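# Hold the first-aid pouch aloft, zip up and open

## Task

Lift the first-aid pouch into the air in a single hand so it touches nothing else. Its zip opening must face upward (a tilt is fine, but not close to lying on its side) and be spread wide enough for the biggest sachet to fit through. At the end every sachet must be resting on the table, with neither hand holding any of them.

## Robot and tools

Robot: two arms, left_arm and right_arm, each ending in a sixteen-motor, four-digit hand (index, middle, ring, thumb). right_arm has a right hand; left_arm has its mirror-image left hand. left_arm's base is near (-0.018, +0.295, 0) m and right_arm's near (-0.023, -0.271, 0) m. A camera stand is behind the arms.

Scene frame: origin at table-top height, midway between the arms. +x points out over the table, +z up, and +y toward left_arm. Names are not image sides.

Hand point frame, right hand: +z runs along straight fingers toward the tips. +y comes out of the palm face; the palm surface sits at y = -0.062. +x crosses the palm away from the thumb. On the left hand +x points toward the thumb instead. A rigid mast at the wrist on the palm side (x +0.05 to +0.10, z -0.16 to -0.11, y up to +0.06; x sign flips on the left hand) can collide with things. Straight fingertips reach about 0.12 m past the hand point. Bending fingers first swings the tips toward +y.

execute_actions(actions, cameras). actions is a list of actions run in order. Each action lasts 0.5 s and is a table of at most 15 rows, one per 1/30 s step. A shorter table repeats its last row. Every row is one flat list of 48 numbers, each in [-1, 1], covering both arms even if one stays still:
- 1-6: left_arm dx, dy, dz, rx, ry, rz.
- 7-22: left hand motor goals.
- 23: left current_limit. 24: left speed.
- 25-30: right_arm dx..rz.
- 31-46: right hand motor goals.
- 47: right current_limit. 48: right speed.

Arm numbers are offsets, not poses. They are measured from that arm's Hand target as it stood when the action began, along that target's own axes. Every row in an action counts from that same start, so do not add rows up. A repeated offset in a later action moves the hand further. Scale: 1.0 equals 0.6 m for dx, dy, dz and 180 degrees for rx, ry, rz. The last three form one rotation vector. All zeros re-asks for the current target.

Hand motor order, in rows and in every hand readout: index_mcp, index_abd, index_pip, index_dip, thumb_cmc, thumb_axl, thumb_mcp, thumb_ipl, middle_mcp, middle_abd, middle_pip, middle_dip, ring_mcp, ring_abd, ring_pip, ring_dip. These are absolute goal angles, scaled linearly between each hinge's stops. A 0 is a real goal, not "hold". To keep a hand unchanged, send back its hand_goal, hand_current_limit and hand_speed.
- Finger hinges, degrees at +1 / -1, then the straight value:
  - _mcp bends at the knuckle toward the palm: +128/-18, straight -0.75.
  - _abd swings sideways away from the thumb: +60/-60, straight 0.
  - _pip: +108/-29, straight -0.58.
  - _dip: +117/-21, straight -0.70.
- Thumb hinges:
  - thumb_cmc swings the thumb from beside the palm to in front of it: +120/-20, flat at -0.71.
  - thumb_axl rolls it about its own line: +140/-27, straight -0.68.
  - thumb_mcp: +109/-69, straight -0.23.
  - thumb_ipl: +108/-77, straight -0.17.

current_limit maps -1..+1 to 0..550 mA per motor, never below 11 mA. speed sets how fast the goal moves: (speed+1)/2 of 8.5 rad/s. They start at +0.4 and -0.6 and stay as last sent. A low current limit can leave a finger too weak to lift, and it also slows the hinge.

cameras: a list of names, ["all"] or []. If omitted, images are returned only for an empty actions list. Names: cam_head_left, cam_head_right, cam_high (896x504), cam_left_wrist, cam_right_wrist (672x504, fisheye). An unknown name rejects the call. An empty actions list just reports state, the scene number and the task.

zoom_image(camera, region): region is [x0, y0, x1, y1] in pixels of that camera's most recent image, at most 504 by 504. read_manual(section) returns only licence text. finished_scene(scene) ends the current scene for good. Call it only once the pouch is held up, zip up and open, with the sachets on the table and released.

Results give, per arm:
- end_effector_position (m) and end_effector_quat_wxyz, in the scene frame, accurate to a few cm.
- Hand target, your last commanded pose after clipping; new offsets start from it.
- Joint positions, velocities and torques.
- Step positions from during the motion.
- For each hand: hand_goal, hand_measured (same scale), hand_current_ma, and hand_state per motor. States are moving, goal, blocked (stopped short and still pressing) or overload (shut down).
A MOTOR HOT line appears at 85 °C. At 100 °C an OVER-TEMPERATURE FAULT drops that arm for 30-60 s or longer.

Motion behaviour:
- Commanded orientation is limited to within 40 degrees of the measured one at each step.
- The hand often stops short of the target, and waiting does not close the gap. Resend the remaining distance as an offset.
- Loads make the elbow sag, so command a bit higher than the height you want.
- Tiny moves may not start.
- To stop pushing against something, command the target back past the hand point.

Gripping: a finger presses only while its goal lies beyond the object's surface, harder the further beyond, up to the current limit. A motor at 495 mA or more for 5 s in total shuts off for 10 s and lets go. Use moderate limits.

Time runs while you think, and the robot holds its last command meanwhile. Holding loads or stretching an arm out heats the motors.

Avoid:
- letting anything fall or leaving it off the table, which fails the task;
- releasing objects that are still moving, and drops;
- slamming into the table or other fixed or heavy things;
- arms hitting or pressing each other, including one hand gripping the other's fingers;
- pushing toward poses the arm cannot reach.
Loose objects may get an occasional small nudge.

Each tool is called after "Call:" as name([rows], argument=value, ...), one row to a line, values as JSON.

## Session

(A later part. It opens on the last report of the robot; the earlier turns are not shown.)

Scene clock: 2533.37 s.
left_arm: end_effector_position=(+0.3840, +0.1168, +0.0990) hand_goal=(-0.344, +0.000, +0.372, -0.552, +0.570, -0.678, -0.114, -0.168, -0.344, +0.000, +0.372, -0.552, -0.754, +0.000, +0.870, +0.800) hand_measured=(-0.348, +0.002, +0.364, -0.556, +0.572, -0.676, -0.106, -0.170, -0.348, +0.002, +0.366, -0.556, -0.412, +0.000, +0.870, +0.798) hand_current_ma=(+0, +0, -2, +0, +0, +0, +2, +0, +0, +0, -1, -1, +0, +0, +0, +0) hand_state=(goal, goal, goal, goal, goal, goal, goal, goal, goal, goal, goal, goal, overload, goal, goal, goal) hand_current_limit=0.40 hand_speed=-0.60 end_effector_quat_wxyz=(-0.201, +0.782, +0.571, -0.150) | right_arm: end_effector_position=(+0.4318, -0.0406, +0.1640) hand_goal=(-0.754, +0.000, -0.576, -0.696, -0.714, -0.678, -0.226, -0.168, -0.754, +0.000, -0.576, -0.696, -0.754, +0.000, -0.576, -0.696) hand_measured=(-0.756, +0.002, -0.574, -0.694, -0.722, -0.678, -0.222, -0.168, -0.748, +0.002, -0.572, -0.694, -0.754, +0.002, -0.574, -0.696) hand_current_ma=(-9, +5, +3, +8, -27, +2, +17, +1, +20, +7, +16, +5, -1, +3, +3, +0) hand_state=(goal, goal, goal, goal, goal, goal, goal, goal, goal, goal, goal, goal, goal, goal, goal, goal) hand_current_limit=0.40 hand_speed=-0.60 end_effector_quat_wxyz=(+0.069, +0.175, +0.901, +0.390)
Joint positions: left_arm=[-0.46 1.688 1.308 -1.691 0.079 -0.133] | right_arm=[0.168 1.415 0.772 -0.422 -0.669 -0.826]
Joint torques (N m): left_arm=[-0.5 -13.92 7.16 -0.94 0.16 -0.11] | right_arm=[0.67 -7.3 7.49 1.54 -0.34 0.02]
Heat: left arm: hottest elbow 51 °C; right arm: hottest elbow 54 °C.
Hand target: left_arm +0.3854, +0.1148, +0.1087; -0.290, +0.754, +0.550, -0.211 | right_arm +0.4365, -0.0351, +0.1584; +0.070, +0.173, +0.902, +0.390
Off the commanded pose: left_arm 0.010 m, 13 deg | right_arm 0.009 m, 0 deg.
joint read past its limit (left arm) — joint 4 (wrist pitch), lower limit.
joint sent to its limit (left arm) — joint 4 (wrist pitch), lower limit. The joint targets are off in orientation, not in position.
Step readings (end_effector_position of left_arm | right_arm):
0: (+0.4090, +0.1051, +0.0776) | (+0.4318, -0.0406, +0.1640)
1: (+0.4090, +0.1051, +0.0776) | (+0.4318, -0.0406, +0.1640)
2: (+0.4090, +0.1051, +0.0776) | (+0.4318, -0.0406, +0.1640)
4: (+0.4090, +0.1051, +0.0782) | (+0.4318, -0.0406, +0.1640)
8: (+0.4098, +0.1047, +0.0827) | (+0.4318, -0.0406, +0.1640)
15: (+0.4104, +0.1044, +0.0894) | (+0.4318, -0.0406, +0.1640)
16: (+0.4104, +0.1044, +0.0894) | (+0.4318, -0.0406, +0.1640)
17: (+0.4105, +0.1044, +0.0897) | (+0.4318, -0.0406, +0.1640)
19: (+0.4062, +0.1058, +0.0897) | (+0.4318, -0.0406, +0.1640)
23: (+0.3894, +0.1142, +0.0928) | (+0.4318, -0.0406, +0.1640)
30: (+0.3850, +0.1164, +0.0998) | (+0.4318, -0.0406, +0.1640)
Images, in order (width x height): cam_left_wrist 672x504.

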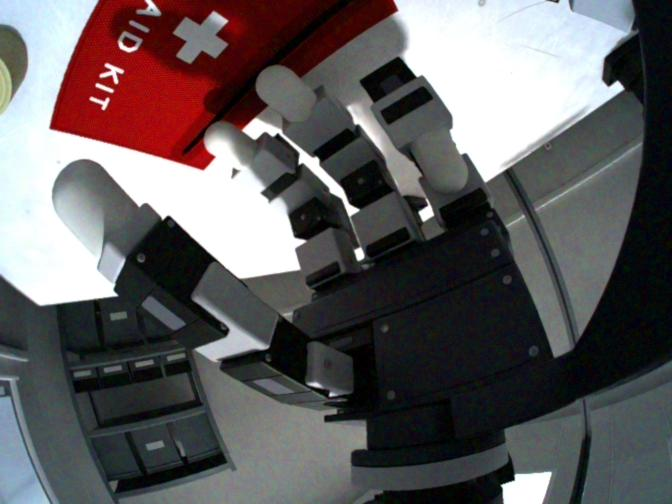

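Call:
execute_actions([
  [[0,0.01,0.0291,0,0,0,-0.343,0,0.372,-0.551,0.571,-0.678,-0.114,-0.168,-0.343,0,0.372,-0.551,-0.754,0,0.87,0.8,0.4,-0.6,0,0,0,0,0,0,-0.754,0,-0.576,-0.696,-0.714,-0.678,-0.226,-0.168,-0.754,0,-0.576,-0.696,-0.754,0,-0.576,-0.696,0.4,-0.6],[0,0.02,0.0582,0,0,0,-0.343,0,0.372,-0.551,0.571,-0.678,-0.114,-0.168,-0.343,0,0.372,-0.551,-0.754,0,0.87,0.8,0.4,-0.6,0,0,0,0,0,0,-0.754,0,-0.576,-0.696,-0.714,-0.678,-0.226,-0.168,-0.754,0,-0.576,-0.696,-0.754,0,-0.576,-0.696,0.4,-0.6]],
  [[0,0,0,0,0,0,-0.343,0,0.372,-0.551,0.571,-0.678,-0.114,-0.168,-0.343,0,0.372,-0.551,-0.754,0,0.87,0.8,0.4,-0.6,0,0,0,0,0,0,-0.754,0,-0.576,-0.696,-0.714,-0.678,-0.226,-0.168,-0.754,0,-0.576,-0.696,-0.754,0,-0.576,-0.696,0.4,-0.6]],
], cameras=["cam_left_wrist"])

Call:
zoom_image(camera="cam_left_wrist", region=[140, 0, 440, 220])

Scene clock: 2550.07 s.
left_arm: end_effector_position=(+0.3696, +0.1234, +0.0709) hand_goal=(-0.344, +0.000, +0.372, -0.552, +0.570, -0.678, -0.114, -0.168, -0.344, +0.000, +0.372, -0.552, -0.754, +0.000, +0.870, +0.800) hand_measured=(-0.346, +0.002, +0.364, -0.556, +0.572, -0.676, -0.106, -0.170, -0.346, +0.002, +0.366, -0.556, -0.412, +0.000, +0.870, +0.798) hand_current_ma=(+0, +0, -2, +0, +0, +0, +2, +0, +0, +0, -1, -1, +0, +0, +0, +0) hand_state=(goal, goal, goal, goal, goal, goal, goal, goal, goal, goal, goal, goal, overload, goal, goal, goal) hand_current_limit=0.40 hand_speed=-0.60 end_effector_quat_wxyz=(-0.233, +0.772, +0.567, -0.168) | right_arm: end_effector_position=(+0.4318, -0.0406, +0.1640) hand_goal=(-0.754, +0.000, -0.576, -0.696, -0.714, -0.678, -0.226, -0.168, -0.754, +0.000, -0.576, -0.696, -0.754, +0.000, -0.576, -0.696) hand_measured=(-0.756, +0.002, -0.574, -0.694, -0.722, -0.678, -0.222, -0.168, -0.748, +0.002, -0.572, -0.694, -0.754, +0.002, -0.574, -0.696) hand_current_ma=(-9, +5, +3, +8, -27, +2, +17, +1, +20, +7, +16, +5, -1, +3, +3, +0) hand_state=(goal, goal, goal, goal, goal, goal, goal, goal, goal, goal, goal, goal, goal, goal, goal, goal) hand_current_limit=0.40 hand_speed=-0.60 end_effector_quat_wxyz=(+0.069, +0.175, +0.901, +0.390)
Joint positions: left_arm=[-0.46 1.732 1.274 -1.691 0.082 -0.133] | right_arm=[0.168 1.415 0.772 -0.422 -0.669 -0.826]
Joint torques (N m): left_arm=[-0.56 -12.75 6.98 -1.11 0.32 -0.03] | right_arm=[0.67 -7.24 7.51 1.52 -0.34 0.02]
Heat: left arm: hottest elbow 48 °C; right arm: hottest elbow 54 °C.
Hand target: left_arm +0.3716, +0.1193, +0.0747; -0.290, +0.754, +0.550, -0.211 | right_arm +0.4365, -0.0351, +0.1584; +0.070, +0.173, +0.902, +0.390
Off the commanded pose: left_arm 0.006 m, 9 deg | right_arm 0.009 m, 0 deg.
joint read past its limit (left arm) — joint 4 (wrist pitch), lower limit.
joint sent to its limit (left arm) — joint 4 (wrist pitch), lower limit. The joint targets are off in orientation, not in position.
Step readings (end_effector_position of left_arm | right_arm):
0: (+0.3840, +0.1168, +0.0990) | (+0.4318, -0.0406, +0.1640)
1: (+0.3840, +0.1168, +0.0990) | (+0.4318, -0.0406, +0.1640)
2: (+0.3836, +0.1170, +0.0987) | (+0.4318, -0.0406, +0.1640)
4: (+0.3816, +0.1181, +0.0968) | (+0.4318, -0.0406, +0.1640)
8: (+0.3745, +0.1213, +0.0850) | (+0.4318, -0.0406, +0.1640)
15: (+0.3697, +0.1236, +0.0710) | (+0.4318, -0.0406, +0.1640)
16: (+0.3697, +0.1236, +0.0710) | (+0.4318, -0.0406, +0.1640)
17: (+0.3696, +0.1234, +0.0709) | (+0.4318, -0.0406, +0.1640)
19: (+0.3696, +0.1234, +0.0709) | (+0.4318, -0.0406, +0.1640)
23: (+0.3696, +0.1234, +0.0709) | (+0.4318, -0.0406, +0.1640)
30: (+0.3696, +0.1234, +0.0709) | (+0.4318, -0.0406, +0.1640)
Images, in order (width x height): cam_left_wrist 672x504.

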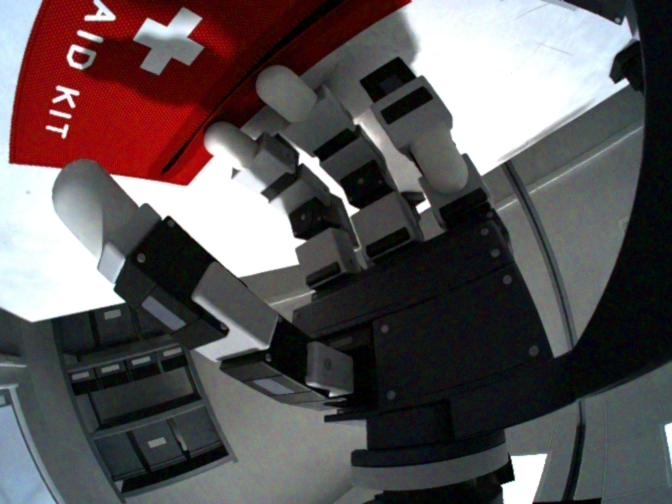

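Scaled by 1.680 from the camera's 672x504 image, which has a finer 960x720 frame.

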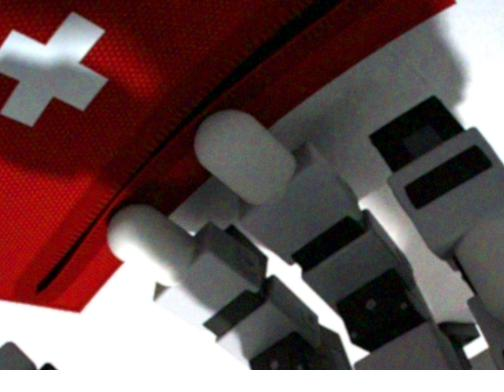

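Call:
execute_actions([
  [[0,0.01,0.011,0,0,0,-0.343,0,0.372,-0.551,0.571,-0.678,-0.114,-0.168,-0.343,0,0.372,-0.551,-0.754,0,0.87,0.8,0.4,-0.6,0,0,0,0,0,0,-0.754,0,-0.576,-0.696,-0.714,-0.678,-0.226,-0.168,-0.754,0,-0.576,-0.696,-0.754,0,-0.576,-0.696,0.4,-0.6],[0,0.0201,0.0223,0,0,0,-0.343,0,0.372,-0.551,0.571,-0.678,-0.114,-0.168,-0.343,0,0.372,-0.551,-0.754,0,0.87,0.8,0.4,-0.6,0,0,0,0,0,0,-0.754,0,-0.576,-0.696,-0.714,-0.678,-0.226,-0.168,-0.754,0,-0.576,-0.696,-0.754,0,-0.576,-0.696,0.4,-0.6]],
], cameras=["cam_left_wrist"])

Call:
zoom_image(camera="cam_left_wrist", region=[140, 0, 440, 220])

Scene clock: 2562.03 s.
left_arm: end_effector_position=(+0.3668, +0.1246, +0.0535) hand_goal=(-0.344, +0.000, +0.372, -0.552, +0.570, -0.678, -0.114, -0.168, -0.344, +0.000, +0.372, -0.552, -0.754, +0.000, +0.870, +0.800) hand_measured=(-0.338, +0.002, +0.376, -0.550, +0.572, -0.676, -0.106, -0.170, -0.336, +0.002, +0.380, -0.548, -0.412, +0.000, +0.870, +0.798) hand_current_ma=(+1, +0, +1, +0, +0, +0, +2, +0, +2, +0, +2, +1, +0, +0, +0, +0) hand_state=(goal, goal, goal, goal, goal, goal, goal, goal, goal, goal, goal, goal, overload, goal, goal, goal) hand_current_limit=0.40 hand_speed=-0.60 end_effector_quat_wxyz=(-0.252, +0.766, +0.565, -0.178) | right_arm: end_effector_position=(+0.4318, -0.0406, +0.1640) hand_goal=(-0.754, +0.000, -0.576, -0.696, -0.714, -0.678, -0.226, -0.168, -0.754, +0.000, -0.576, -0.696, -0.754, +0.000, -0.576, -0.696) hand_measured=(-0.756, +0.002, -0.574, -0.694, -0.722, -0.678, -0.222, -0.168, -0.748, +0.002, -0.572, -0.694, -0.754, +0.002, -0.574, -0.696) hand_current_ma=(-9, +5, +3, +8, -27, +2, +17, +1, +20, +7, +16, +5, -1, +3, +3, +0) hand_state=(goal, goal, goal, goal, goal, goal, goal, goal, goal, goal, goal, goal, goal, goal, goal, goal) hand_current_limit=0.40 hand_speed=-0.60 end_effector_quat_wxyz=(+0.069, +0.175, +0.901, +0.390)
Joint positions: left_arm=[-0.46 1.776 1.274 -1.691 0.083 -0.134] | right_arm=[0.168 1.415 0.772 -0.422 -0.669 -0.826]
Joint torques (N m): left_arm=[-0.56 -12.98 7.25 -1.17 0.32 0.03] | right_arm=[0.73 -7.24 7.49 1.52 -0.34 0.03]
Heat: left arm: hottest elbow 47 °C; right arm: hottest elbow 54 °C.
Hand target: left_arm +0.3715, +0.1193, +0.0566; -0.290, +0.754, +0.550, -0.211 | right_arm +0.4365, -0.0351, +0.1584; +0.070, +0.173, +0.902, +0.390
Off the commanded pose: left_arm 0.008 m, 6 deg | right_arm 0.009 m, 0 deg.
joint read past its limit (left arm) — joint 4 (wrist pitch), lower limit.
joint sent to its limit (left arm) — joint 4 (wrist pitch), lower limit. The joint targets are off in orientation, not in position.
Step readings (end_effector_position of left_arm | right_arm):
0: (+0.3696, +0.1234, +0.0709) | (+0.4318, -0.0406, +0.1640)
1: (+0.3696, +0.1234, +0.0709) | (+0.4318, -0.0406, +0.1640)
2: (+0.3696, +0.1234, +0.0708) | (+0.4318, -0.0406, +0.1640)
4: (+0.3694, +0.1235, +0.0694) | (+0.4318, -0.0406, +0.1640)
8: (+0.3680, +0.1242, +0.0601) | (+0.4318, -0.0406, +0.1640)
15: (+0.3668, +0.1246, +0.0535) | (+0.4318, -0.0406, +0.1640)
Images, in order (width x height): cam_left_wrist 672x504.

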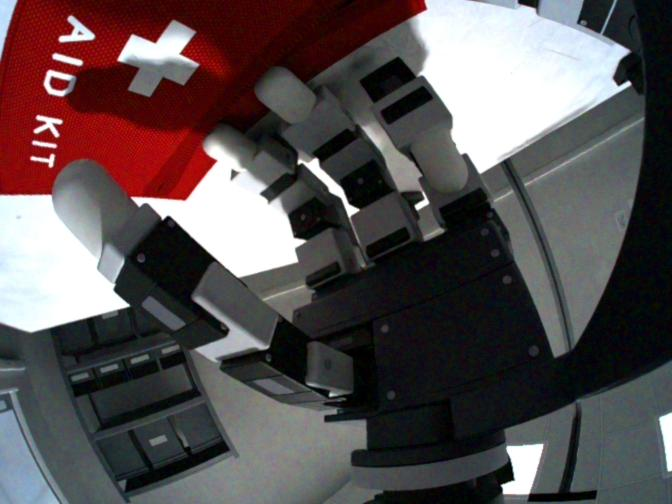

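Scaled by 1.680 from the camera's 672x504 image, which has a finer 960x720 frame.

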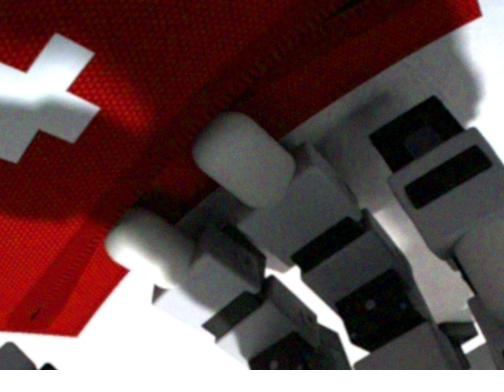

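Call:
execute_actions([
  [[0,0.0078,-0.007,0,0,0,-0.343,0,0.372,-0.551,0.571,-0.678,-0.114,-0.168,-0.343,0,0.372,-0.551,-0.754,0,0.87,0.8,0.4,-0.6,0,0,0,0,0,0,-0.754,0,-0.576,-0.696,-0.714,-0.678,-0.226,-0.168,-0.754,0,-0.576,-0.696,-0.754,0,-0.576,-0.696,0.4,-0.6],[0,0.0155,-0.014,0,0,0,-0.343,0,0.372,-0.551,0.571,-0.678,-0.114,-0.168,-0.343,0,0.372,-0.551,-0.754,0,0.87,0.8,0.4,-0.6,0,0,0,0,0,0,-0.754,0,-0.576,-0.696,-0.714,-0.678,-0.226,-0.168,-0.754,0,-0.576,-0.696,-0.754,0,-0.576,-0.696,0.4,-0.6]],
  [[0,0.0078,-0.007,0,0,0,-0.343,0,0.372,-0.551,0.571,-0.678,-0.114,-0.168,-0.343,0,0.372,-0.551,-0.754,0,0.87,0.8,0.4,-0.6,0,0,0,0,0,0,-0.754,0,-0.576,-0.696,-0.714,-0.678,-0.226,-0.168,-0.754,0,-0.576,-0.696,-0.754,0,-0.576,-0.696,0.4,-0.6],[0,0.0155,-0.014,0,0,0,-0.343,0,0.372,-0.551,0.571,-0.678,-0.114,-0.168,-0.343,0,0.372,-0.551,-0.754,0,0.87,0.8,0.4,-0.6,0,0,0,0,0,0,-0.754,0,-0.576,-0.696,-0.714,-0.678,-0.226,-0.168,-0.754,0,-0.576,-0.696,-0.754,0,-0.576,-0.696,0.4,-0.6]],
], cameras=["cam_left_wrist", "cam_right_wrist"])

Call:
zoom_image(camera="cam_left_wrist", region=[140, 0, 440, 220])

Scene clock: 2577.50 s.
left_arm: end_effector_position=(+0.3808, +0.1181, +0.0546) hand_goal=(-0.344, +0.000, +0.372, -0.552, +0.570, -0.678, -0.114, -0.168, -0.344, +0.000, +0.372, -0.552, -0.754, +0.000, +0.870, +0.800) hand_measured=(-0.340, +0.002, +0.376, -0.550, +0.572, -0.676, -0.106, -0.170, -0.340, +0.002, +0.380, -0.548, -0.412, +0.000, +0.870, +0.798) hand_current_ma=(+1, +0, +0, +0, +0, +0, +2, +0, +1, +0, +2, +1, +0, +0, +0, +0) hand_state=(goal, goal, goal, goal, goal, goal, goal, goal, goal, goal, goal, goal, overload, goal, goal, goal) hand_current_limit=0.40 hand_speed=-0.60 end_effector_quat_wxyz=(-0.245, +0.766, +0.567, -0.174) | right_arm: end_effector_position=(+0.4321, -0.0406, +0.1642) hand_goal=(-0.754, +0.000, -0.576, -0.696, -0.714, -0.678, -0.226, -0.168, -0.754, +0.000, -0.576, -0.696, -0.754, +0.000, -0.576, -0.696) hand_measured=(-0.758, +0.002, -0.574, -0.694, -0.722, -0.678, -0.222, -0.168, -0.748, +0.002, -0.572, -0.694, -0.752, +0.002, -0.574, -0.696) hand_current_ma=(-11, +4, +3, +8, -27, +2, +17, +1, +20, +7, +16, +5, +5, +3, +8, +2) hand_state=(goal, goal, goal, goal, goal, goal, goal, goal, goal, goal, goal, goal, goal, goal, goal, goal) hand_current_limit=0.40 hand_speed=-0.60 end_effector_quat_wxyz=(+0.070, +0.175, +0.901, +0.390)
Joint positions: left_arm=[-0.46 1.8 1.315 -1.692 0.083 -0.139] | right_arm=[0.168 1.415 0.772 -0.42 -0.669 -0.824]
Joint torques (N m): left_arm=[0.15 -11.75 9.2 -1.16 0.08 0.07] | right_arm=[0.67 -7.18 7.5 1.46 -0.34 0.02]
Heat: left arm: hottest elbow 46 °C; right arm: hottest elbow 54 °C.
Hand target: left_arm +0.3954, +0.1116, +0.0566; -0.290, +0.754, +0.550, -0.211 | right_arm +0.4365, -0.0351, +0.1584; +0.070, +0.173, +0.902, +0.390
Off the commanded pose: left_arm 0.016 m, 7 deg | right_arm 0.009 m, 0 deg.
joint read past its limit (left arm) — joint 4 (wrist pitch), lower limit.
joint sent to its limit (left arm) — joint 4 (wrist pitch), lower limit. The joint targets are off in orientation, not in position.
Step readings (end_effector_position of left_arm | right_arm):
0: (+0.3668, +0.1246, +0.0535) | (+0.4318, -0.0406, +0.1640)
1: (+0.3668, +0.1246, +0.0535) | (+0.4318, -0.0406, +0.1640)
2: (+0.3668, +0.1246, +0.0535) | (+0.4318, -0.0406, +0.1640)
4: (+0.3668, +0.1246, +0.0535) | (+0.4318, -0.0406, +0.1640)
8: (+0.3678, +0.1244, +0.0536) | (+0.4318, -0.0406, +0.1640)
15: (+0.3690, +0.1241, +0.0536) | (+0.4318, -0.0406, +0.1640)
16: (+0.3691, +0.1240, +0.0537) | (+0.4318, -0.0406, +0.1640)
17: (+0.3694, +0.1239, +0.0537) | (+0.4318, -0.0406, +0.1640)
19: (+0.3715, +0.1229, +0.0538) | (+0.4318, -0.0406, +0.1640)
23: (+0.3785, +0.1193, +0.0545) | (+0.4321, -0.0406, +0.1642)
30: (+0.3808, +0.1181, +0.0546) | (+0.4321, -0.0406, +0.1642)
Images, in order (width x height): cam_left_wrist 672x504, cam_right_wrist 672x504.

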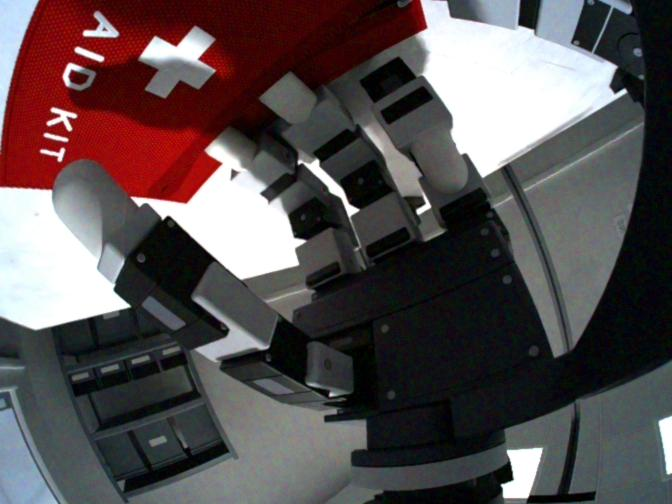

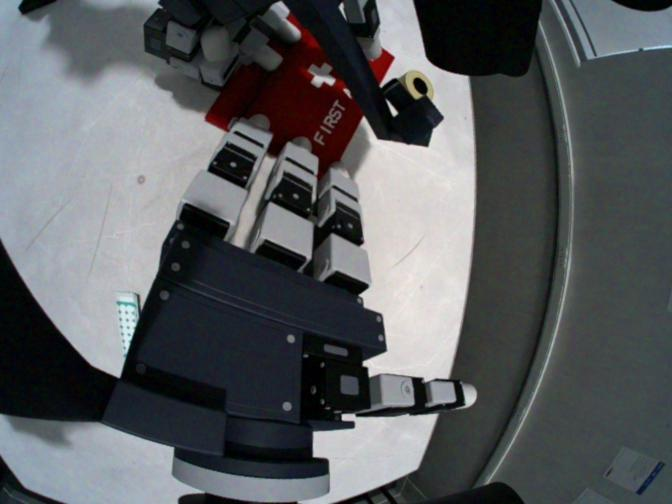

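Scaled by 1.680 from the camera's 672x504 image, which has a finer 960x720 frame.

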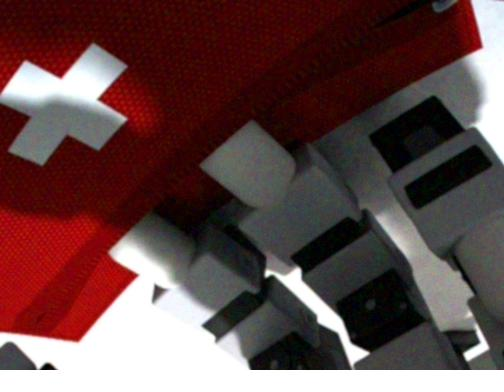

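Call:
zoom_image(camera="cam_left_wrist", region=[190, 40, 340, 190])

Scaled by 3.360 from the camera's 672x504 image, which has a finer 960x720 frame.

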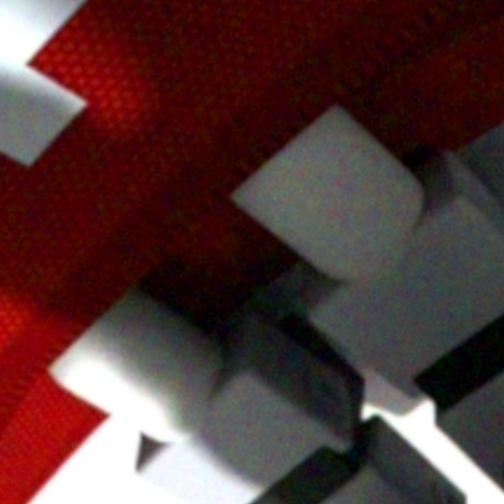

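Call:
execute_actions([
  [[0,0.0078,-0.007,0,0,0,-0.343,0,0.372,-0.551,0.571,-0.678,-0.114,-0.168,-0.343,0,0.372,-0.551,-0.754,0,0.87,0.8,0.4,-0.6,0,0,0,0,0,0,-0.754,0,-0.576,-0.696,-0.714,-0.678,-0.226,-0.168,-0.754,0,-0.576,-0.696,-0.754,0,-0.576,-0.696,0.4,-0.6],[0,0.0155,-0.014,0,0,0,-0.343,0,0.372,-0.551,0.571,-0.678,-0.114,-0.168,-0.343,0,0.372,-0.551,-0.754,0,0.87,0.8,0.4,-0.6,0,0,0,0,0,0,-0.754,0,-0.576,-0.696,-0.714,-0.678,-0.226,-0.168,-0.754,0,-0.576,-0.696,-0.754,0,-0.576,-0.696,0.4,-0.6]],
], cameras=["cam_left_wrist", "cam_right_wrist"])

Call:
zoom_image(camera="cam_left_wrist", region=[140, 0, 440, 220])

Scene clock: 2598.03 s.
left_arm: end_effector_position=(+0.3920, +0.1125, +0.0556) hand_goal=(-0.344, +0.000, +0.372, -0.552, +0.570, -0.678, -0.114, -0.168, -0.344, +0.000, +0.372, -0.552, -0.754, +0.000, +0.870, +0.800) hand_measured=(-0.340, +0.002, +0.374, -0.550, +0.572, -0.676, -0.106, -0.170, -0.346, +0.002, +0.380, -0.550, -0.412, +0.000, +0.870, +0.798) hand_current_ma=(+0, +0, +0, +0, +0, +0, +2, +0, +0, +0, +2, +0, +0, +0, +0, +0) hand_state=(goal, goal, goal, goal, goal, goal, goal, goal, goal, goal, goal, goal, overload, goal, goal, goal) hand_current_limit=0.40 hand_speed=-0.60 end_effector_quat_wxyz=(-0.239, +0.768, +0.568, -0.171) | right_arm: end_effector_position=(+0.4321, -0.0406, +0.1642) hand_goal=(-0.754, +0.000, -0.576, -0.696, -0.714, -0.678, -0.226, -0.168, -0.754, +0.000, -0.576, -0.696, -0.754, +0.000, -0.576, -0.696) hand_measured=(-0.758, +0.002, -0.574, -0.694, -0.722, -0.678, -0.222, -0.168, -0.748, +0.002, -0.572, -0.694, -0.752, +0.002, -0.574, -0.696) hand_current_ma=(-11, +4, +3, +8, -27, +2, +17, +1, +20, +7, +16, +5, +7, +3, +9, +2) hand_state=(goal, goal, goal, goal, goal, goal, goal, goal, goal, goal, goal, goal, goal, goal, goal, goal) hand_current_limit=0.40 hand_speed=-0.60 end_effector_quat_wxyz=(+0.070, +0.175, +0.901, +0.390)
Joint positions: left_arm=[-0.46 1.818 1.348 -1.692 0.083 -0.139] | right_arm=[0.168 1.415 0.772 -0.42 -0.669 -0.824]
Joint torques (N m): left_arm=[0.44 -11.81 9.32 -1.11 -0.03 0.09] | right_arm=[1.03 -7.24 7.5 1.44 -0.33 0.02]
Heat: left arm: hottest elbow 48 °C; right arm: hottest elbow 54 °C.
Hand target: left_arm +0.4074, +0.1078, +0.0567; -0.290, +0.754, +0.550, -0.211 | right_arm +0.4365, -0.0351, +0.1584; +0.070, +0.173, +0.902, +0.390
Off the commanded pose: left_arm 0.016 m, 8 deg | right_arm 0.009 m, 0 deg.
joint read past its limit (left arm) — joint 4 (wrist pitch), lower limit.
joint sent to its limit (left arm) — joint 4 (wrist pitch), lower limit. The joint targets are off in orientation, not in position.
Step readings (end_effector_position of left_arm | right_arm):
0: (+0.3808, +0.1181, +0.0546) | (+0.4321, -0.0406, +0.1642)
1: (+0.3808, +0.1181, +0.0546) | (+0.4321, -0.0406, +0.1642)
2: (+0.3810, +0.1180, +0.0546) | (+0.4321, -0.0406, +0.1642)
4: (+0.3832, +0.1171, +0.0548) | (+0.4321, -0.0406, +0.1642)
8: (+0.3902, +0.1135, +0.0553) | (+0.4321, -0.0406, +0.1642)
15: (+0.3920, +0.1125, +0.0556) | (+0.4321, -0.0406, +0.1642)
Images, in order (width x height): cam_left_wrist 672x504, cam_right_wrist 672x504.

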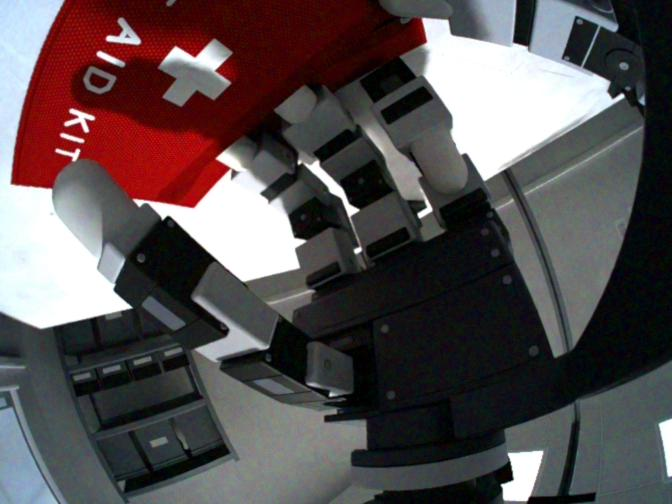

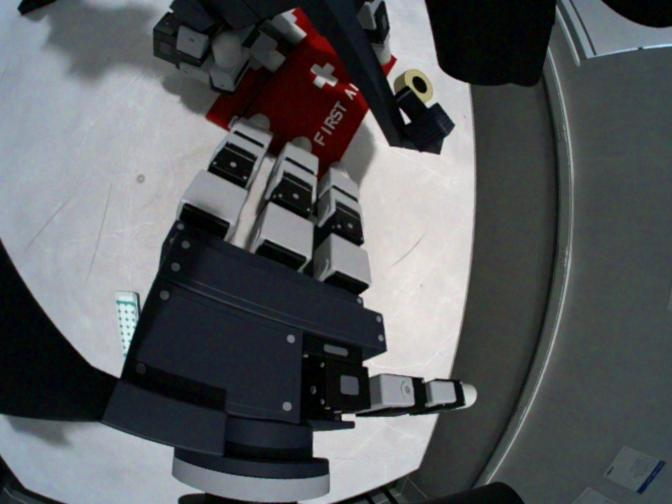

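Scaled by 1.680 from the camera's 672x504 image, which has a finer 960x720 frame.

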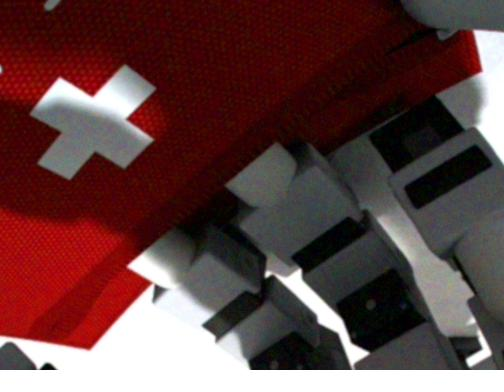

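Call:
execute_actions([
  [[0,0.0078,-0.007,0,0,0,-0.343,0,0.372,-0.551,0.571,-0.678,-0.114,-0.168,-0.343,0,0.372,-0.551,-0.754,0,0.87,0.8,0.4,-0.6,0,0,0,0,0,0,-0.754,0,-0.576,-0.696,-0.714,-0.678,-0.226,-0.168,-0.754,0,-0.576,-0.696,-0.754,0,-0.576,-0.696,0.4,-0.6],[0,0.0185,-0.0168,0,0,0,-0.343,0,0.372,-0.551,0.571,-0.678,-0.114,-0.168,-0.343,0,0.372,-0.551,-0.754,0,0.87,0.8,0.4,-0.6,0,0,0,0,0,0,-0.754,0,-0.576,-0.696,-0.714,-0.678,-0.226,-0.168,-0.754,0,-0.576,-0.696,-0.754,0,-0.576,-0.696,0.4,-0.6]],
], cameras=["cam_left_wrist", "cam_right_wrist"])

Call:
zoom_image(camera="cam_left_wrist", region=[140, 0, 440, 220])

Scene clock: 2625.53 s.
left_arm: end_effector_position=(+0.4044, +0.1070, +0.0570) hand_goal=(-0.344, +0.000, +0.372, -0.552, +0.570, -0.678, -0.114, -0.168, -0.344, +0.000, +0.372, -0.552, -0.754, +0.000, +0.870, +0.800) hand_measured=(-0.342, +0.002, +0.374, -0.550, +0.572, -0.676, -0.106, -0.170, -0.360, +0.002, +0.380, -0.550, -0.412, +0.000, +0.870, +0.798) hand_current_ma=(+0, +0, +0, +0, +0, +0, +2, +0, -7, +0, +2, +0, +0, +0, +0, +0) hand_state=(goal, goal, goal, goal, goal, goal, goal, goal, goal, goal, goal, goal, overload, goal, goal, goal) hand_current_limit=0.40 hand_speed=-0.60 end_effector_quat_wxyz=(-0.232, +0.770, +0.570, -0.168) | right_arm: end_effector_position=(+0.4329, -0.0408, +0.1645) hand_goal=(-0.754, +0.000, -0.576, -0.696, -0.714, -0.678, -0.226, -0.168, -0.754, +0.000, -0.576, -0.696, -0.754, +0.000, -0.576, -0.696) hand_measured=(-0.758, -0.002, -0.574, -0.694, -0.722, -0.678, -0.222, -0.168, -0.748, -0.004, -0.572, -0.694, -0.752, +0.000, -0.574, -0.696) hand_current_ma=(-12, -4, +3, +8, -27, +2, +17, +1, +19, -15, +16, +5, +7, +0, +9, +2) hand_state=(goal, goal, goal, goal, goal, goal, goal, goal, goal, goal, goal, goal, goal, goal, goal, goal) hand_current_limit=0.40 hand_speed=-0.60 end_effector_quat_wxyz=(+0.072, +0.175, +0.901, +0.390)
Joint positions: left_arm=[-0.459 1.837 1.383 -1.692 0.083 -0.139] | right_arm=[0.168 1.415 0.772 -0.416 -0.666 -0.824]
Joint torques (N m): left_arm=[0.56 -11.81 9.72 -1.1 -0.15 0.1] | right_arm=[0.73 -7.3 7.5 1.32 -0.41 0.02]
Heat: left arm: hottest elbow 49 °C; right arm: hottest elbow 53 °C.
Hand target: left_arm +0.4218, +0.1034, +0.0568; -0.290, +0.754, +0.550, -0.211 | right_arm +0.4365, -0.0351, +0.1584; +0.070, +0.173, +0.902, +0.390
Off the commanded pose: left_arm 0.018 m, 9 deg | right_arm 0.009 m, 0 deg.
joint read past its limit (left arm) — joint 4 (wrist pitch), lower limit.
joint sent to its limit (left arm) — joint 4 (wrist pitch), lower limit. The joint targets are off in orientation, not in position.
Step readings (end_effector_position of left_arm | right_arm):
0: (+0.3920, +0.1125, +0.0556) | (+0.4321, -0.0406, +0.1642)
1: (+0.3920, +0.1125, +0.0556) | (+0.4321, -0.0406, +0.1642)
2: (+0.3922, +0.1124, +0.0557) | (+0.4321, -0.0406, +0.1642)
4: (+0.3947, +0.1113, +0.0559) | (+0.4321, -0.0406, +0.1642)
8: (+0.4025, +0.1076, +0.0567) | (+0.4326, -0.0407, +0.1644)
15: (+0.4042, +0.1067, +0.0570) | (+0.4329, -0.0408, +0.1645)
Images, in order (width x height): cam_left_wrist 672x504, cam_right_wrist 672x504.

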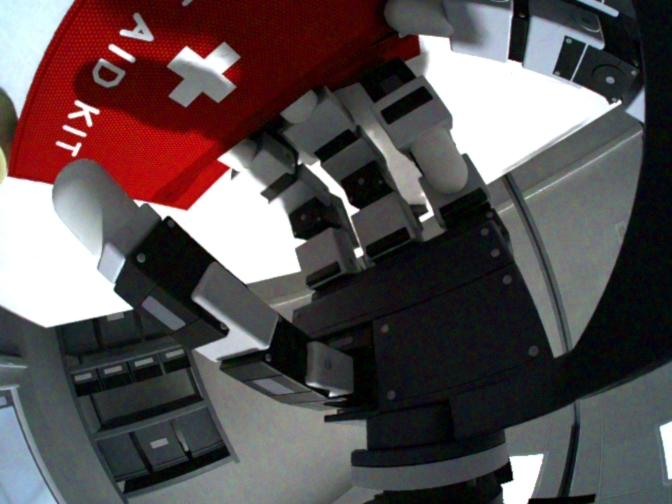

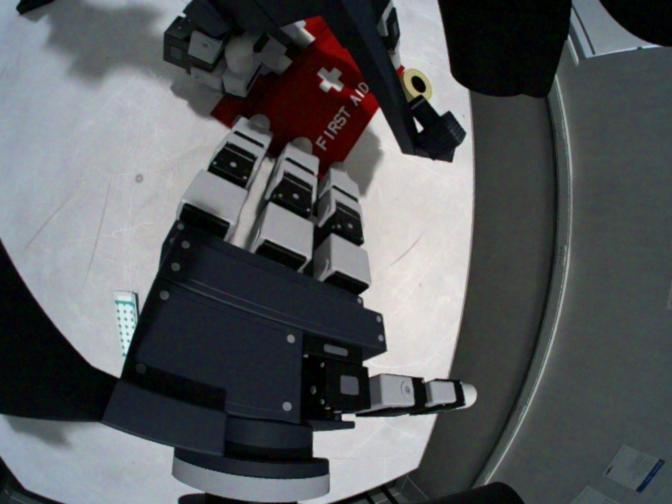

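Scaled by 1.680 from the camera's 672x504 image, which has a finer 960x720 frame.

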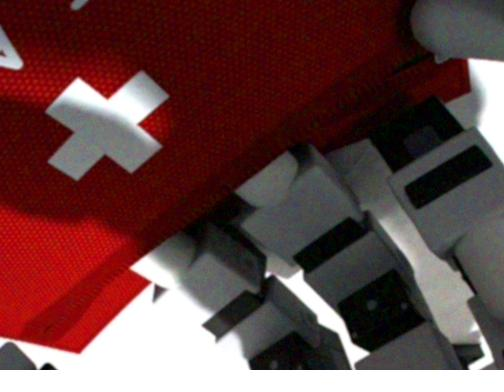

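Call:
execute_actions([
  [[0,0,0,0,0,0,-0.24,0,0.335,-0.551,0.571,-0.678,0.05,-0.168,-0.24,0,0.335,-0.551,-0.754,0,0.87,0.8,0.4,-0.7,0,0,0,0,0,0,-0.754,0,-0.576,-0.696,-0.714,-0.678,-0.226,-0.168,-0.754,0,-0.576,-0.696,-0.754,0,-0.576,-0.696,0.4,-0.6]],
  [[0,0,0,0,0,0,-0.138,0,0.299,-0.551,0.571,-0.678,0.167,-0.168,-0.138,0,0.299,-0.551,-0.754,0,0.87,0.8,0.4,-0.7,0,0,0,0,0,0,-0.754,0,-0.576,-0.696,-0.714,-0.678,-0.226,-0.168,-0.754,0,-0.576,-0.696,-0.754,0,-0.576,-0.696,0.4,-0.6]],
], cameras=["cam_left_wrist", "cam_right_wrist"])

Call:
zoom_image(camera="cam_left_wrist", region=[50, 0, 440, 280])

Scene clock: 2656.97 s.
left_arm: end_effector_position=(+0.4039, +0.1069, +0.0523) hand_goal=(-0.138, +0.000, +0.298, -0.552, +0.570, -0.678, +0.166, -0.168, -0.138, +0.000, +0.298, -0.552, -0.754, +0.000, +0.870, +0.800) hand_measured=(-0.144, +0.002, +0.298, -0.550, +0.572, -0.676, +0.166, -0.170, -0.160, +0.000, +0.302, -0.550, -0.412, +0.000, +0.870, +0.798) hand_current_ma=(-1, +0, +0, +0, +0, +0, +0, +0, -13, +0, +0, +0, +0, +0, +0, +0) hand_state=(goal, goal, goal, goal, goal, goal, goal, goal, blocked, goal, goal, goal, overload, goal, goal, goal) hand_current_limit=0.40 hand_speed=-0.70 end_effector_quat_wxyz=(-0.236, +0.771, +0.566, -0.170) | right_arm: end_effector_position=(+0.4334, -0.0408, +0.1648) hand_goal=(-0.754, +0.000, -0.576, -0.696, -0.714, -0.678, -0.226, -0.168, -0.754, +0.000, -0.576, -0.696, -0.754, +0.000, -0.576, -0.696) hand_measured=(-0.758, -0.008, -0.574, -0.694, -0.722, -0.678, -0.222, -0.168, -0.748, -0.006, -0.572, -0.694, -0.754, +0.000, -0.574, -0.696) hand_current_ma=(-12, -25, +3, +8, -27, +2, +17, +1, +19, -20, +16, +5, +2, -1, +9, +2) hand_state=(goal, goal, goal, goal, goal, goal, goal, goal, goal, goal, goal, goal, goal, goal, goal, goal) hand_current_limit=0.40 hand_speed=-0.60 end_effector_quat_wxyz=(+0.074, +0.174, +0.901, +0.390)
Joint positions: left_arm=[-0.459 1.848 1.384 -1.692 0.082 -0.13] | right_arm=[0.168 1.415 0.772 -0.413 -0.664 -0.824]
Joint torques (N m): left_arm=[0.67 -12.75 9.65 -1.09 -0.11 0.08] | right_arm=[0.79 -7.24 7.51 1.25 -0.47 0.02]
Heat: left arm: hottest elbow 50 °C; right arm: hottest elbow 53 °C.
Hand target: left_arm +0.4217, +0.1034, +0.0567; -0.290, +0.754, +0.550, -0.211 | right_arm +0.4365, -0.0351, +0.1584; +0.070, +0.173, +0.902, +0.390
Off the commanded pose: left_arm 0.019 m, 8 deg | right_arm 0.009 m, 1 deg.
joint read past its limit (left arm) — joint 4 (wrist pitch), lower limit.
joint sent to its limit (left arm) — joint 4 (wrist pitch), lower limit. The joint targets are off in orientation, not in position.
Step readings (end_effector_position of left_arm | right_arm):
0: (+0.4044, +0.1070, +0.0570) | (+0.4329, -0.0408, +0.1645)
1: (+0.4044, +0.1070, +0.0570) | (+0.4329, -0.0408, +0.1645)
2: (+0.4044, +0.1070, +0.0570) | (+0.4329, -0.0408, +0.1645)
4: (+0.4045, +0.1069, +0.0569) | (+0.4329, -0.0408, +0.1645)
8: (+0.4043, +0.1070, +0.0556) | (+0.4329, -0.0408, +0.1645)
15: (+0.4044, +0.1071, +0.0556) | (+0.4329, -0.0408, +0.1645)
16: (+0.4043, +0.1070, +0.0556) | (+0.4329, -0.0408, +0.1645)
17: (+0.4044, +0.1072, +0.0556) | (+0.4329, -0.0408, +0.1645)
19: (+0.4043, +0.1073, +0.0546) | (+0.4329, -0.0408, +0.1645)
23: (+0.4039, +0.1072, +0.0524) | (+0.4334, -0.0408, +0.1648)
30: (+0.4039, +0.1069, +0.0523) | (+0.4334, -0.0408, +0.1648)
Images, in order (width x height): cam_left_wrist 672x504, cam_right_wrist 672x504.

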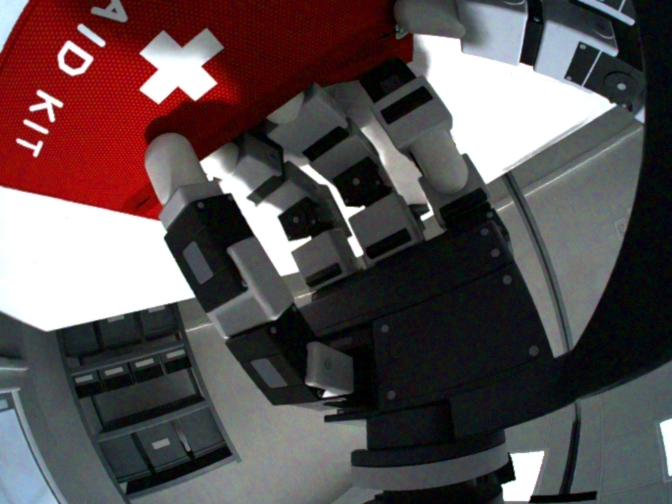

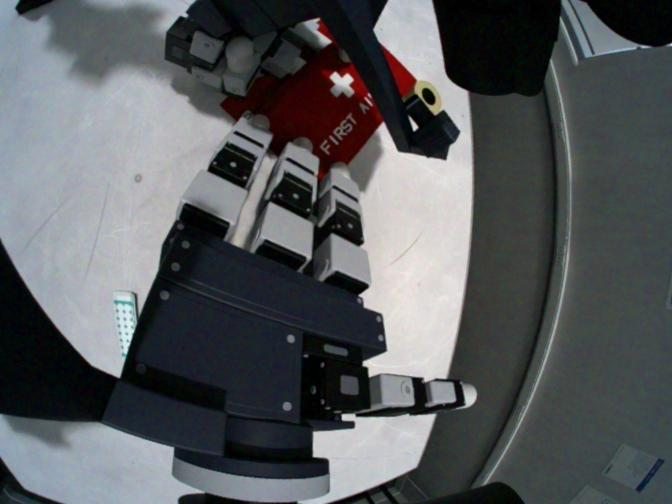

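Scaled by 1.292 from the camera's 672x504 image, which has a finer 960x720 frame.

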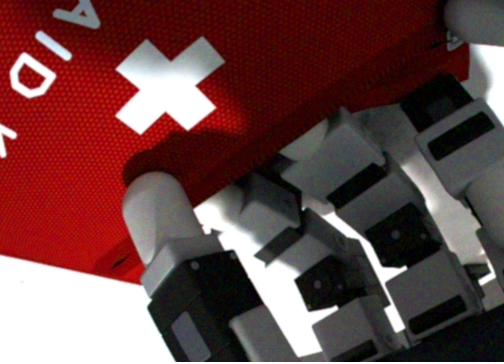

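Call:
execute_actions([
  [[0,0,0,0,0,0,-0.138,0,0.299,-0.551,0.571,-0.678,0.24,-0.168,-0.138,0,0.299,-0.551,-0.754,0,0.87,0.8,0.4,-0.7,0,0,0,0,0,0,-0.754,0,-0.576,-0.696,-0.714,-0.678,-0.226,-0.168,-0.754,0,-0.576,-0.696,-0.754,0,-0.576,-0.696,0.4,-0.6]],
  [[0,0,0,0,0,0,-0.138,0,0.299,-0.551,0.571,-0.678,0.33,-0.168,-0.138,0,0.299,-0.551,-0.754,0,0.87,0.8,0.4,-0.7,0,0,0,0,0,0,-0.754,0,-0.576,-0.696,-0.714,-0.678,-0.226,-0.168,-0.754,0,-0.576,-0.696,-0.754,0,-0.576,-0.696,0.4,-0.6]],
], cameras=["cam_left_wrist", "cam_right_wrist"])

Call:
zoom_image(camera="cam_left_wrist", region=[50, 0, 440, 280])

Scene clock: 2673.13 s.
left_arm: end_effector_position=(+0.4039, +0.1069, +0.0523) hand_goal=(-0.138, +0.000, +0.298, -0.552, +0.570, -0.678, +0.330, -0.168, -0.138, +0.000, +0.298, -0.552, -0.754, +0.000, +0.870, +0.800) hand_measured=(-0.154, +0.002, +0.286, -0.556, +0.572, -0.676, +0.298, -0.176, -0.160, +0.000, +0.300, -0.550, -0.412, +0.000, +0.870, +0.798) hand_current_ma=(-7, +0, -4, -1, +0, +0, -35, -3, -13, +0, +0, +0, +0, +0, +0, +0) hand_state=(goal, goal, goal, goal, goal, goal, blocked, goal, blocked, goal, goal, goal, overload, goal, goal, goal) hand_current_limit=0.40 hand_speed=-0.70 end_effector_quat_wxyz=(-0.236, +0.771, +0.566, -0.170) | right_arm: end_effector_position=(+0.4334, -0.0408, +0.1648) hand_goal=(-0.754, +0.000, -0.576, -0.696, -0.714, -0.678, -0.226, -0.168, -0.754, +0.000, -0.576, -0.696, -0.754, +0.000, -0.576, -0.696) hand_measured=(-0.758, -0.008, -0.574, -0.694, -0.722, -0.678, -0.222, -0.168, -0.748, -0.006, -0.572, -0.694, -0.754, +0.000, -0.574, -0.696) hand_current_ma=(-12, -26, +3, +8, -27, +2, +17, +1, +19, -20, +16, +5, +2, -1, +9, +2) hand_state=(goal, goal, goal, goal, goal, goal, goal, goal, goal, goal, goal, goal, goal, goal, goal, goal) hand_current_limit=0.40 hand_speed=-0.60 end_effector_quat_wxyz=(+0.074, +0.174, +0.901, +0.390)
Joint positions: left_arm=[-0.459 1.848 1.384 -1.692 0.082 -0.13] | right_arm=[0.168 1.415 0.772 -0.413 -0.664 -0.824]
Joint torques (N m): left_arm=[0.67 -12.81 9.63 -1.1 -0.11 0.08] | right_arm=[0.67 -7.24 7.5 1.26 -0.47 0.02]
Heat: left arm: hottest elbow 50 °C; right arm: hottest elbow 53 °C.
Hand target: left_arm +0.4217, +0.1034, +0.0567; -0.290, +0.754, +0.550, -0.211 | right_arm +0.4365, -0.0351, +0.1584; +0.070, +0.173, +0.902, +0.390
Off the commanded pose: left_arm 0.019 m, 8 deg | right_arm 0.009 m, 1 deg.
joint read past its limit (left arm) — joint 4 (wrist pitch), lower limit.
joint sent to its limit (left arm) — joint 4 (wrist pitch), lower limit. The joint targets are off in orientation, not in position.
Step readings (end_effector_position of left_arm | right_arm):
0: (+0.4039, +0.1069, +0.0523) | (+0.4334, -0.0408, +0.1648)
1: (+0.4039, +0.1069, +0.0523) | (+0.4334, -0.0408, +0.1648)
2: (+0.4039, +0.1069, +0.0523) | (+0.4334, -0.0408, +0.1648)
4: (+0.4039, +0.1069, +0.0523) | (+0.4334, -0.0408, +0.1648)
8: (+0.4039, +0.1069, +0.0523) | (+0.4334, -0.0408, +0.1648)
15: (+0.4039, +0.1069, +0.0523) | (+0.4334, -0.0408, +0.1648)
16: (+0.4039, +0.1069, +0.0523) | (+0.4334, -0.0408, +0.1648)
17: (+0.4039, +0.1069, +0.0523) | (+0.4334, -0.0408, +0.1648)
19: (+0.4039, +0.1069, +0.0523) | (+0.4334, -0.0408, +0.1648)
23: (+0.4039, +0.1069, +0.0523) | (+0.4334, -0.0408, +0.1648)
30: (+0.4039, +0.1069, +0.0523) | (+0.4334, -0.0408, +0.1648)
Images, in order (width x height): cam_left_wrist 672x504, cam_right_wrist 672x504.

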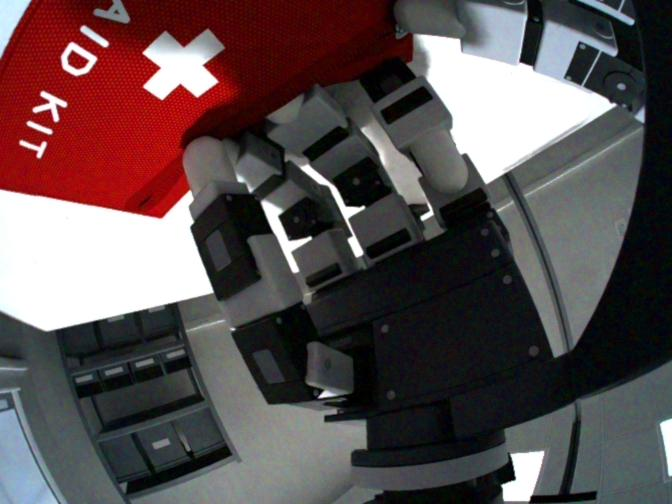

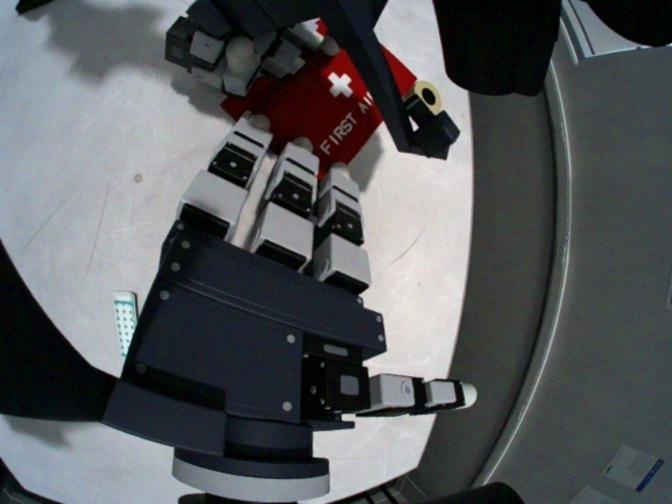

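Scaled by 1.292 from the camera's 672x504 image, which has a finer 960x720 frame.

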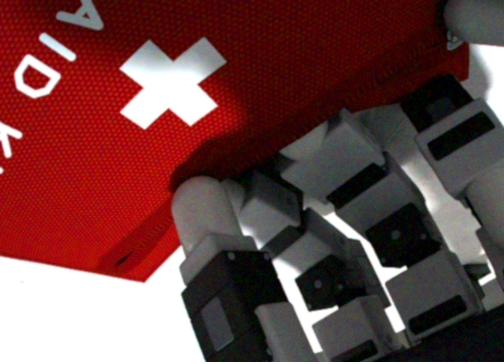

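Call:
execute_actions([
  [[0,0,0,0,0,0,-0.04,0,0.37,-0.53,0.571,-0.678,0.46,-0.1,-0.138,0,0.299,-0.551,-0.754,0,0.87,0.8,0.5,-0.8,0,0,0,0,0,0,-0.754,0,-0.576,-0.696,-0.714,-0.678,-0.226,-0.168,-0.754,0,-0.576,-0.696,-0.754,0,-0.576,-0.696,0.4,-0.6]],
  [[0,0,0,0,0,0,-0.04,0,0.37,-0.53,0.571,-0.678,0.46,-0.1,-0.138,0,0.299,-0.551,-0.754,0,0.87,0.8,0.5,-0.8,0,0,0,0,0,0,-0.754,0,-0.576,-0.696,-0.714,-0.678,-0.226,-0.168,-0.754,0,-0.576,-0.696,-0.754,0,-0.576,-0.696,0.4,-0.6]],
], cameras=["cam_left_wrist", "cam_right_wrist"])

Call:
zoom_image(camera="cam_left_wrist", region=[50, 0, 440, 280])

Scene clock: 2695.77 s.
left_arm: end_effector_position=(+0.4040, +0.1075, +0.0524) hand_goal=(-0.040, +0.000, +0.370, -0.530, +0.570, -0.678, +0.460, -0.100, -0.138, +0.000, +0.298, -0.552, -0.754, +0.000, +0.870, +0.800) hand_measured=(-0.152, -0.008, +0.292, -0.554, +0.590, -0.664, +0.376, -0.148, -0.158, +0.000, +0.300, -0.550, -0.412, +0.000, +0.870, +0.798) hand_current_ma=(-252, -1, -114, -13, +11, +7, -214, -79, -12, +0, +0, +0, +0, +0, +0, +0) hand_state=(blocked, goal, blocked, blocked, blocked, goal, blocked, blocked, blocked, goal, goal, goal, overload, goal, goal, goal) hand_current_limit=0.50 hand_speed=-0.80 end_effector_quat_wxyz=(-0.237, +0.769, +0.569, -0.169) | right_arm: end_effector_position=(+0.4334, -0.0408, +0.1648) hand_goal=(-0.754, +0.000, -0.576, -0.696, -0.714, -0.678, -0.226, -0.168, -0.754, +0.000, -0.576, -0.696, -0.754, +0.000, -0.576, -0.696) hand_measured=(-0.758, -0.008, -0.574, -0.694, -0.722, -0.678, -0.222, -0.168, -0.748, -0.006, -0.572, -0.694, -0.754, +0.000, -0.574, -0.696) hand_current_ma=(-12, -27, +3, +8, -27, +2, +17, +1, +19, -20, +16, +5, +1, -1, +9, +2) hand_state=(goal, goal, goal, goal, goal, goal, goal, goal, goal, goal, goal, goal, goal, goal, goal, goal) hand_current_limit=0.40 hand_speed=-0.60 end_effector_quat_wxyz=(+0.074, +0.174, +0.901, +0.390)
Joint positions: left_arm=[-0.459 1.848 1.384 -1.692 0.082 -0.137] | right_arm=[0.168 1.415 0.772 -0.413 -0.664 -0.824]
Joint torques (N m): left_arm=[0.67 -12.75 9.63 -1.11 -0.11 0.08] | right_arm=[0.67 -7.24 7.51 1.26 -0.47 0.02]
Heat: left arm: hottest elbow 49 °C; right arm: hottest elbow 53 °C.
Hand target: left_arm +0.4217, +0.1034, +0.0567; -0.290, +0.754, +0.550, -0.211 | right_arm +0.4365, -0.0351, +0.1584; +0.070, +0.173, +0.902, +0.390
Off the commanded pose: left_arm 0.019 m, 8 deg | right_arm 0.009 m, 1 deg.
joint read past its limit (left arm) — joint 4 (wrist pitch), lower limit.
joint sent to its limit (left arm) — joint 4 (wrist pitch), lower limit. The joint targets are off in orientation, not in position.
Step readings (end_effector_position of left_arm | right_arm):
0: (+0.4039, +0.1069, +0.0523) | (+0.4334, -0.0408, +0.1648)
1: (+0.4039, +0.1069, +0.0523) | (+0.4334, -0.0408, +0.1648)
2: (+0.4039, +0.1069, +0.0523) | (+0.4334, -0.0408, +0.1648)
4: (+0.4039, +0.1069, +0.0523) | (+0.4334, -0.0408, +0.1648)
8: (+0.4039, +0.1070, +0.0523) | (+0.4334, -0.0408, +0.1648)
15: (+0.4040, +0.1075, +0.0524) | (+0.4334, -0.0408, +0.1648)
16: (+0.4040, +0.1075, +0.0524) | (+0.4334, -0.0408, +0.1648)
17: (+0.4040, +0.1075, +0.0524) | (+0.4334, -0.0408, +0.1648)
19: (+0.4040, +0.1075, +0.0524) | (+0.4334, -0.0408, +0.1648)
23: (+0.4040, +0.1075, +0.0524) | (+0.4334, -0.0408, +0.1648)
30: (+0.4040, +0.1075, +0.0524) | (+0.4334, -0.0408, +0.1648)
Images, in order (width x height): cam_left_wrist 672x504, cam_right_wrist 672x504.

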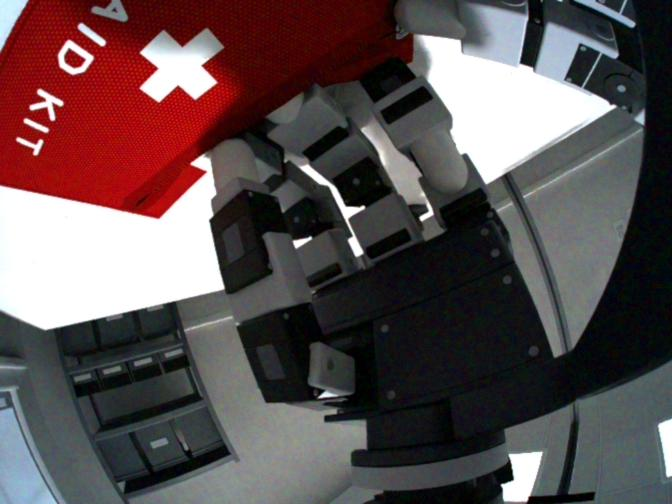

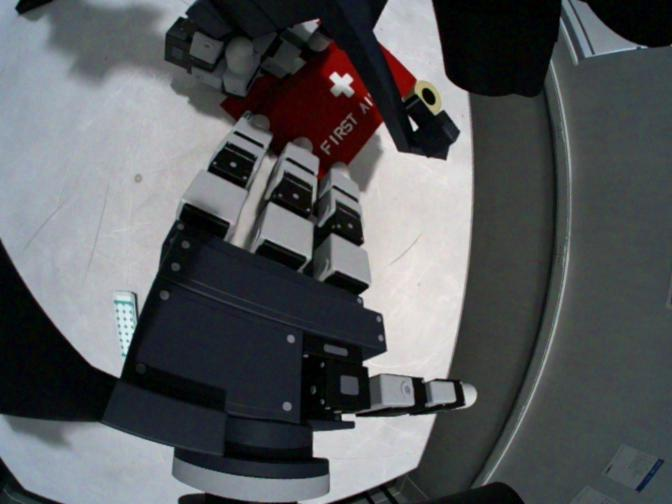

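Scaled by 1.292 from the camera's 672x504 image, which has a finer 960x720 frame.

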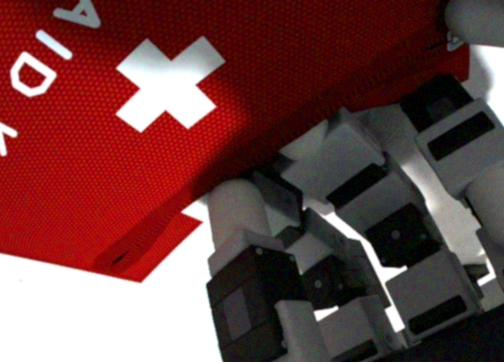

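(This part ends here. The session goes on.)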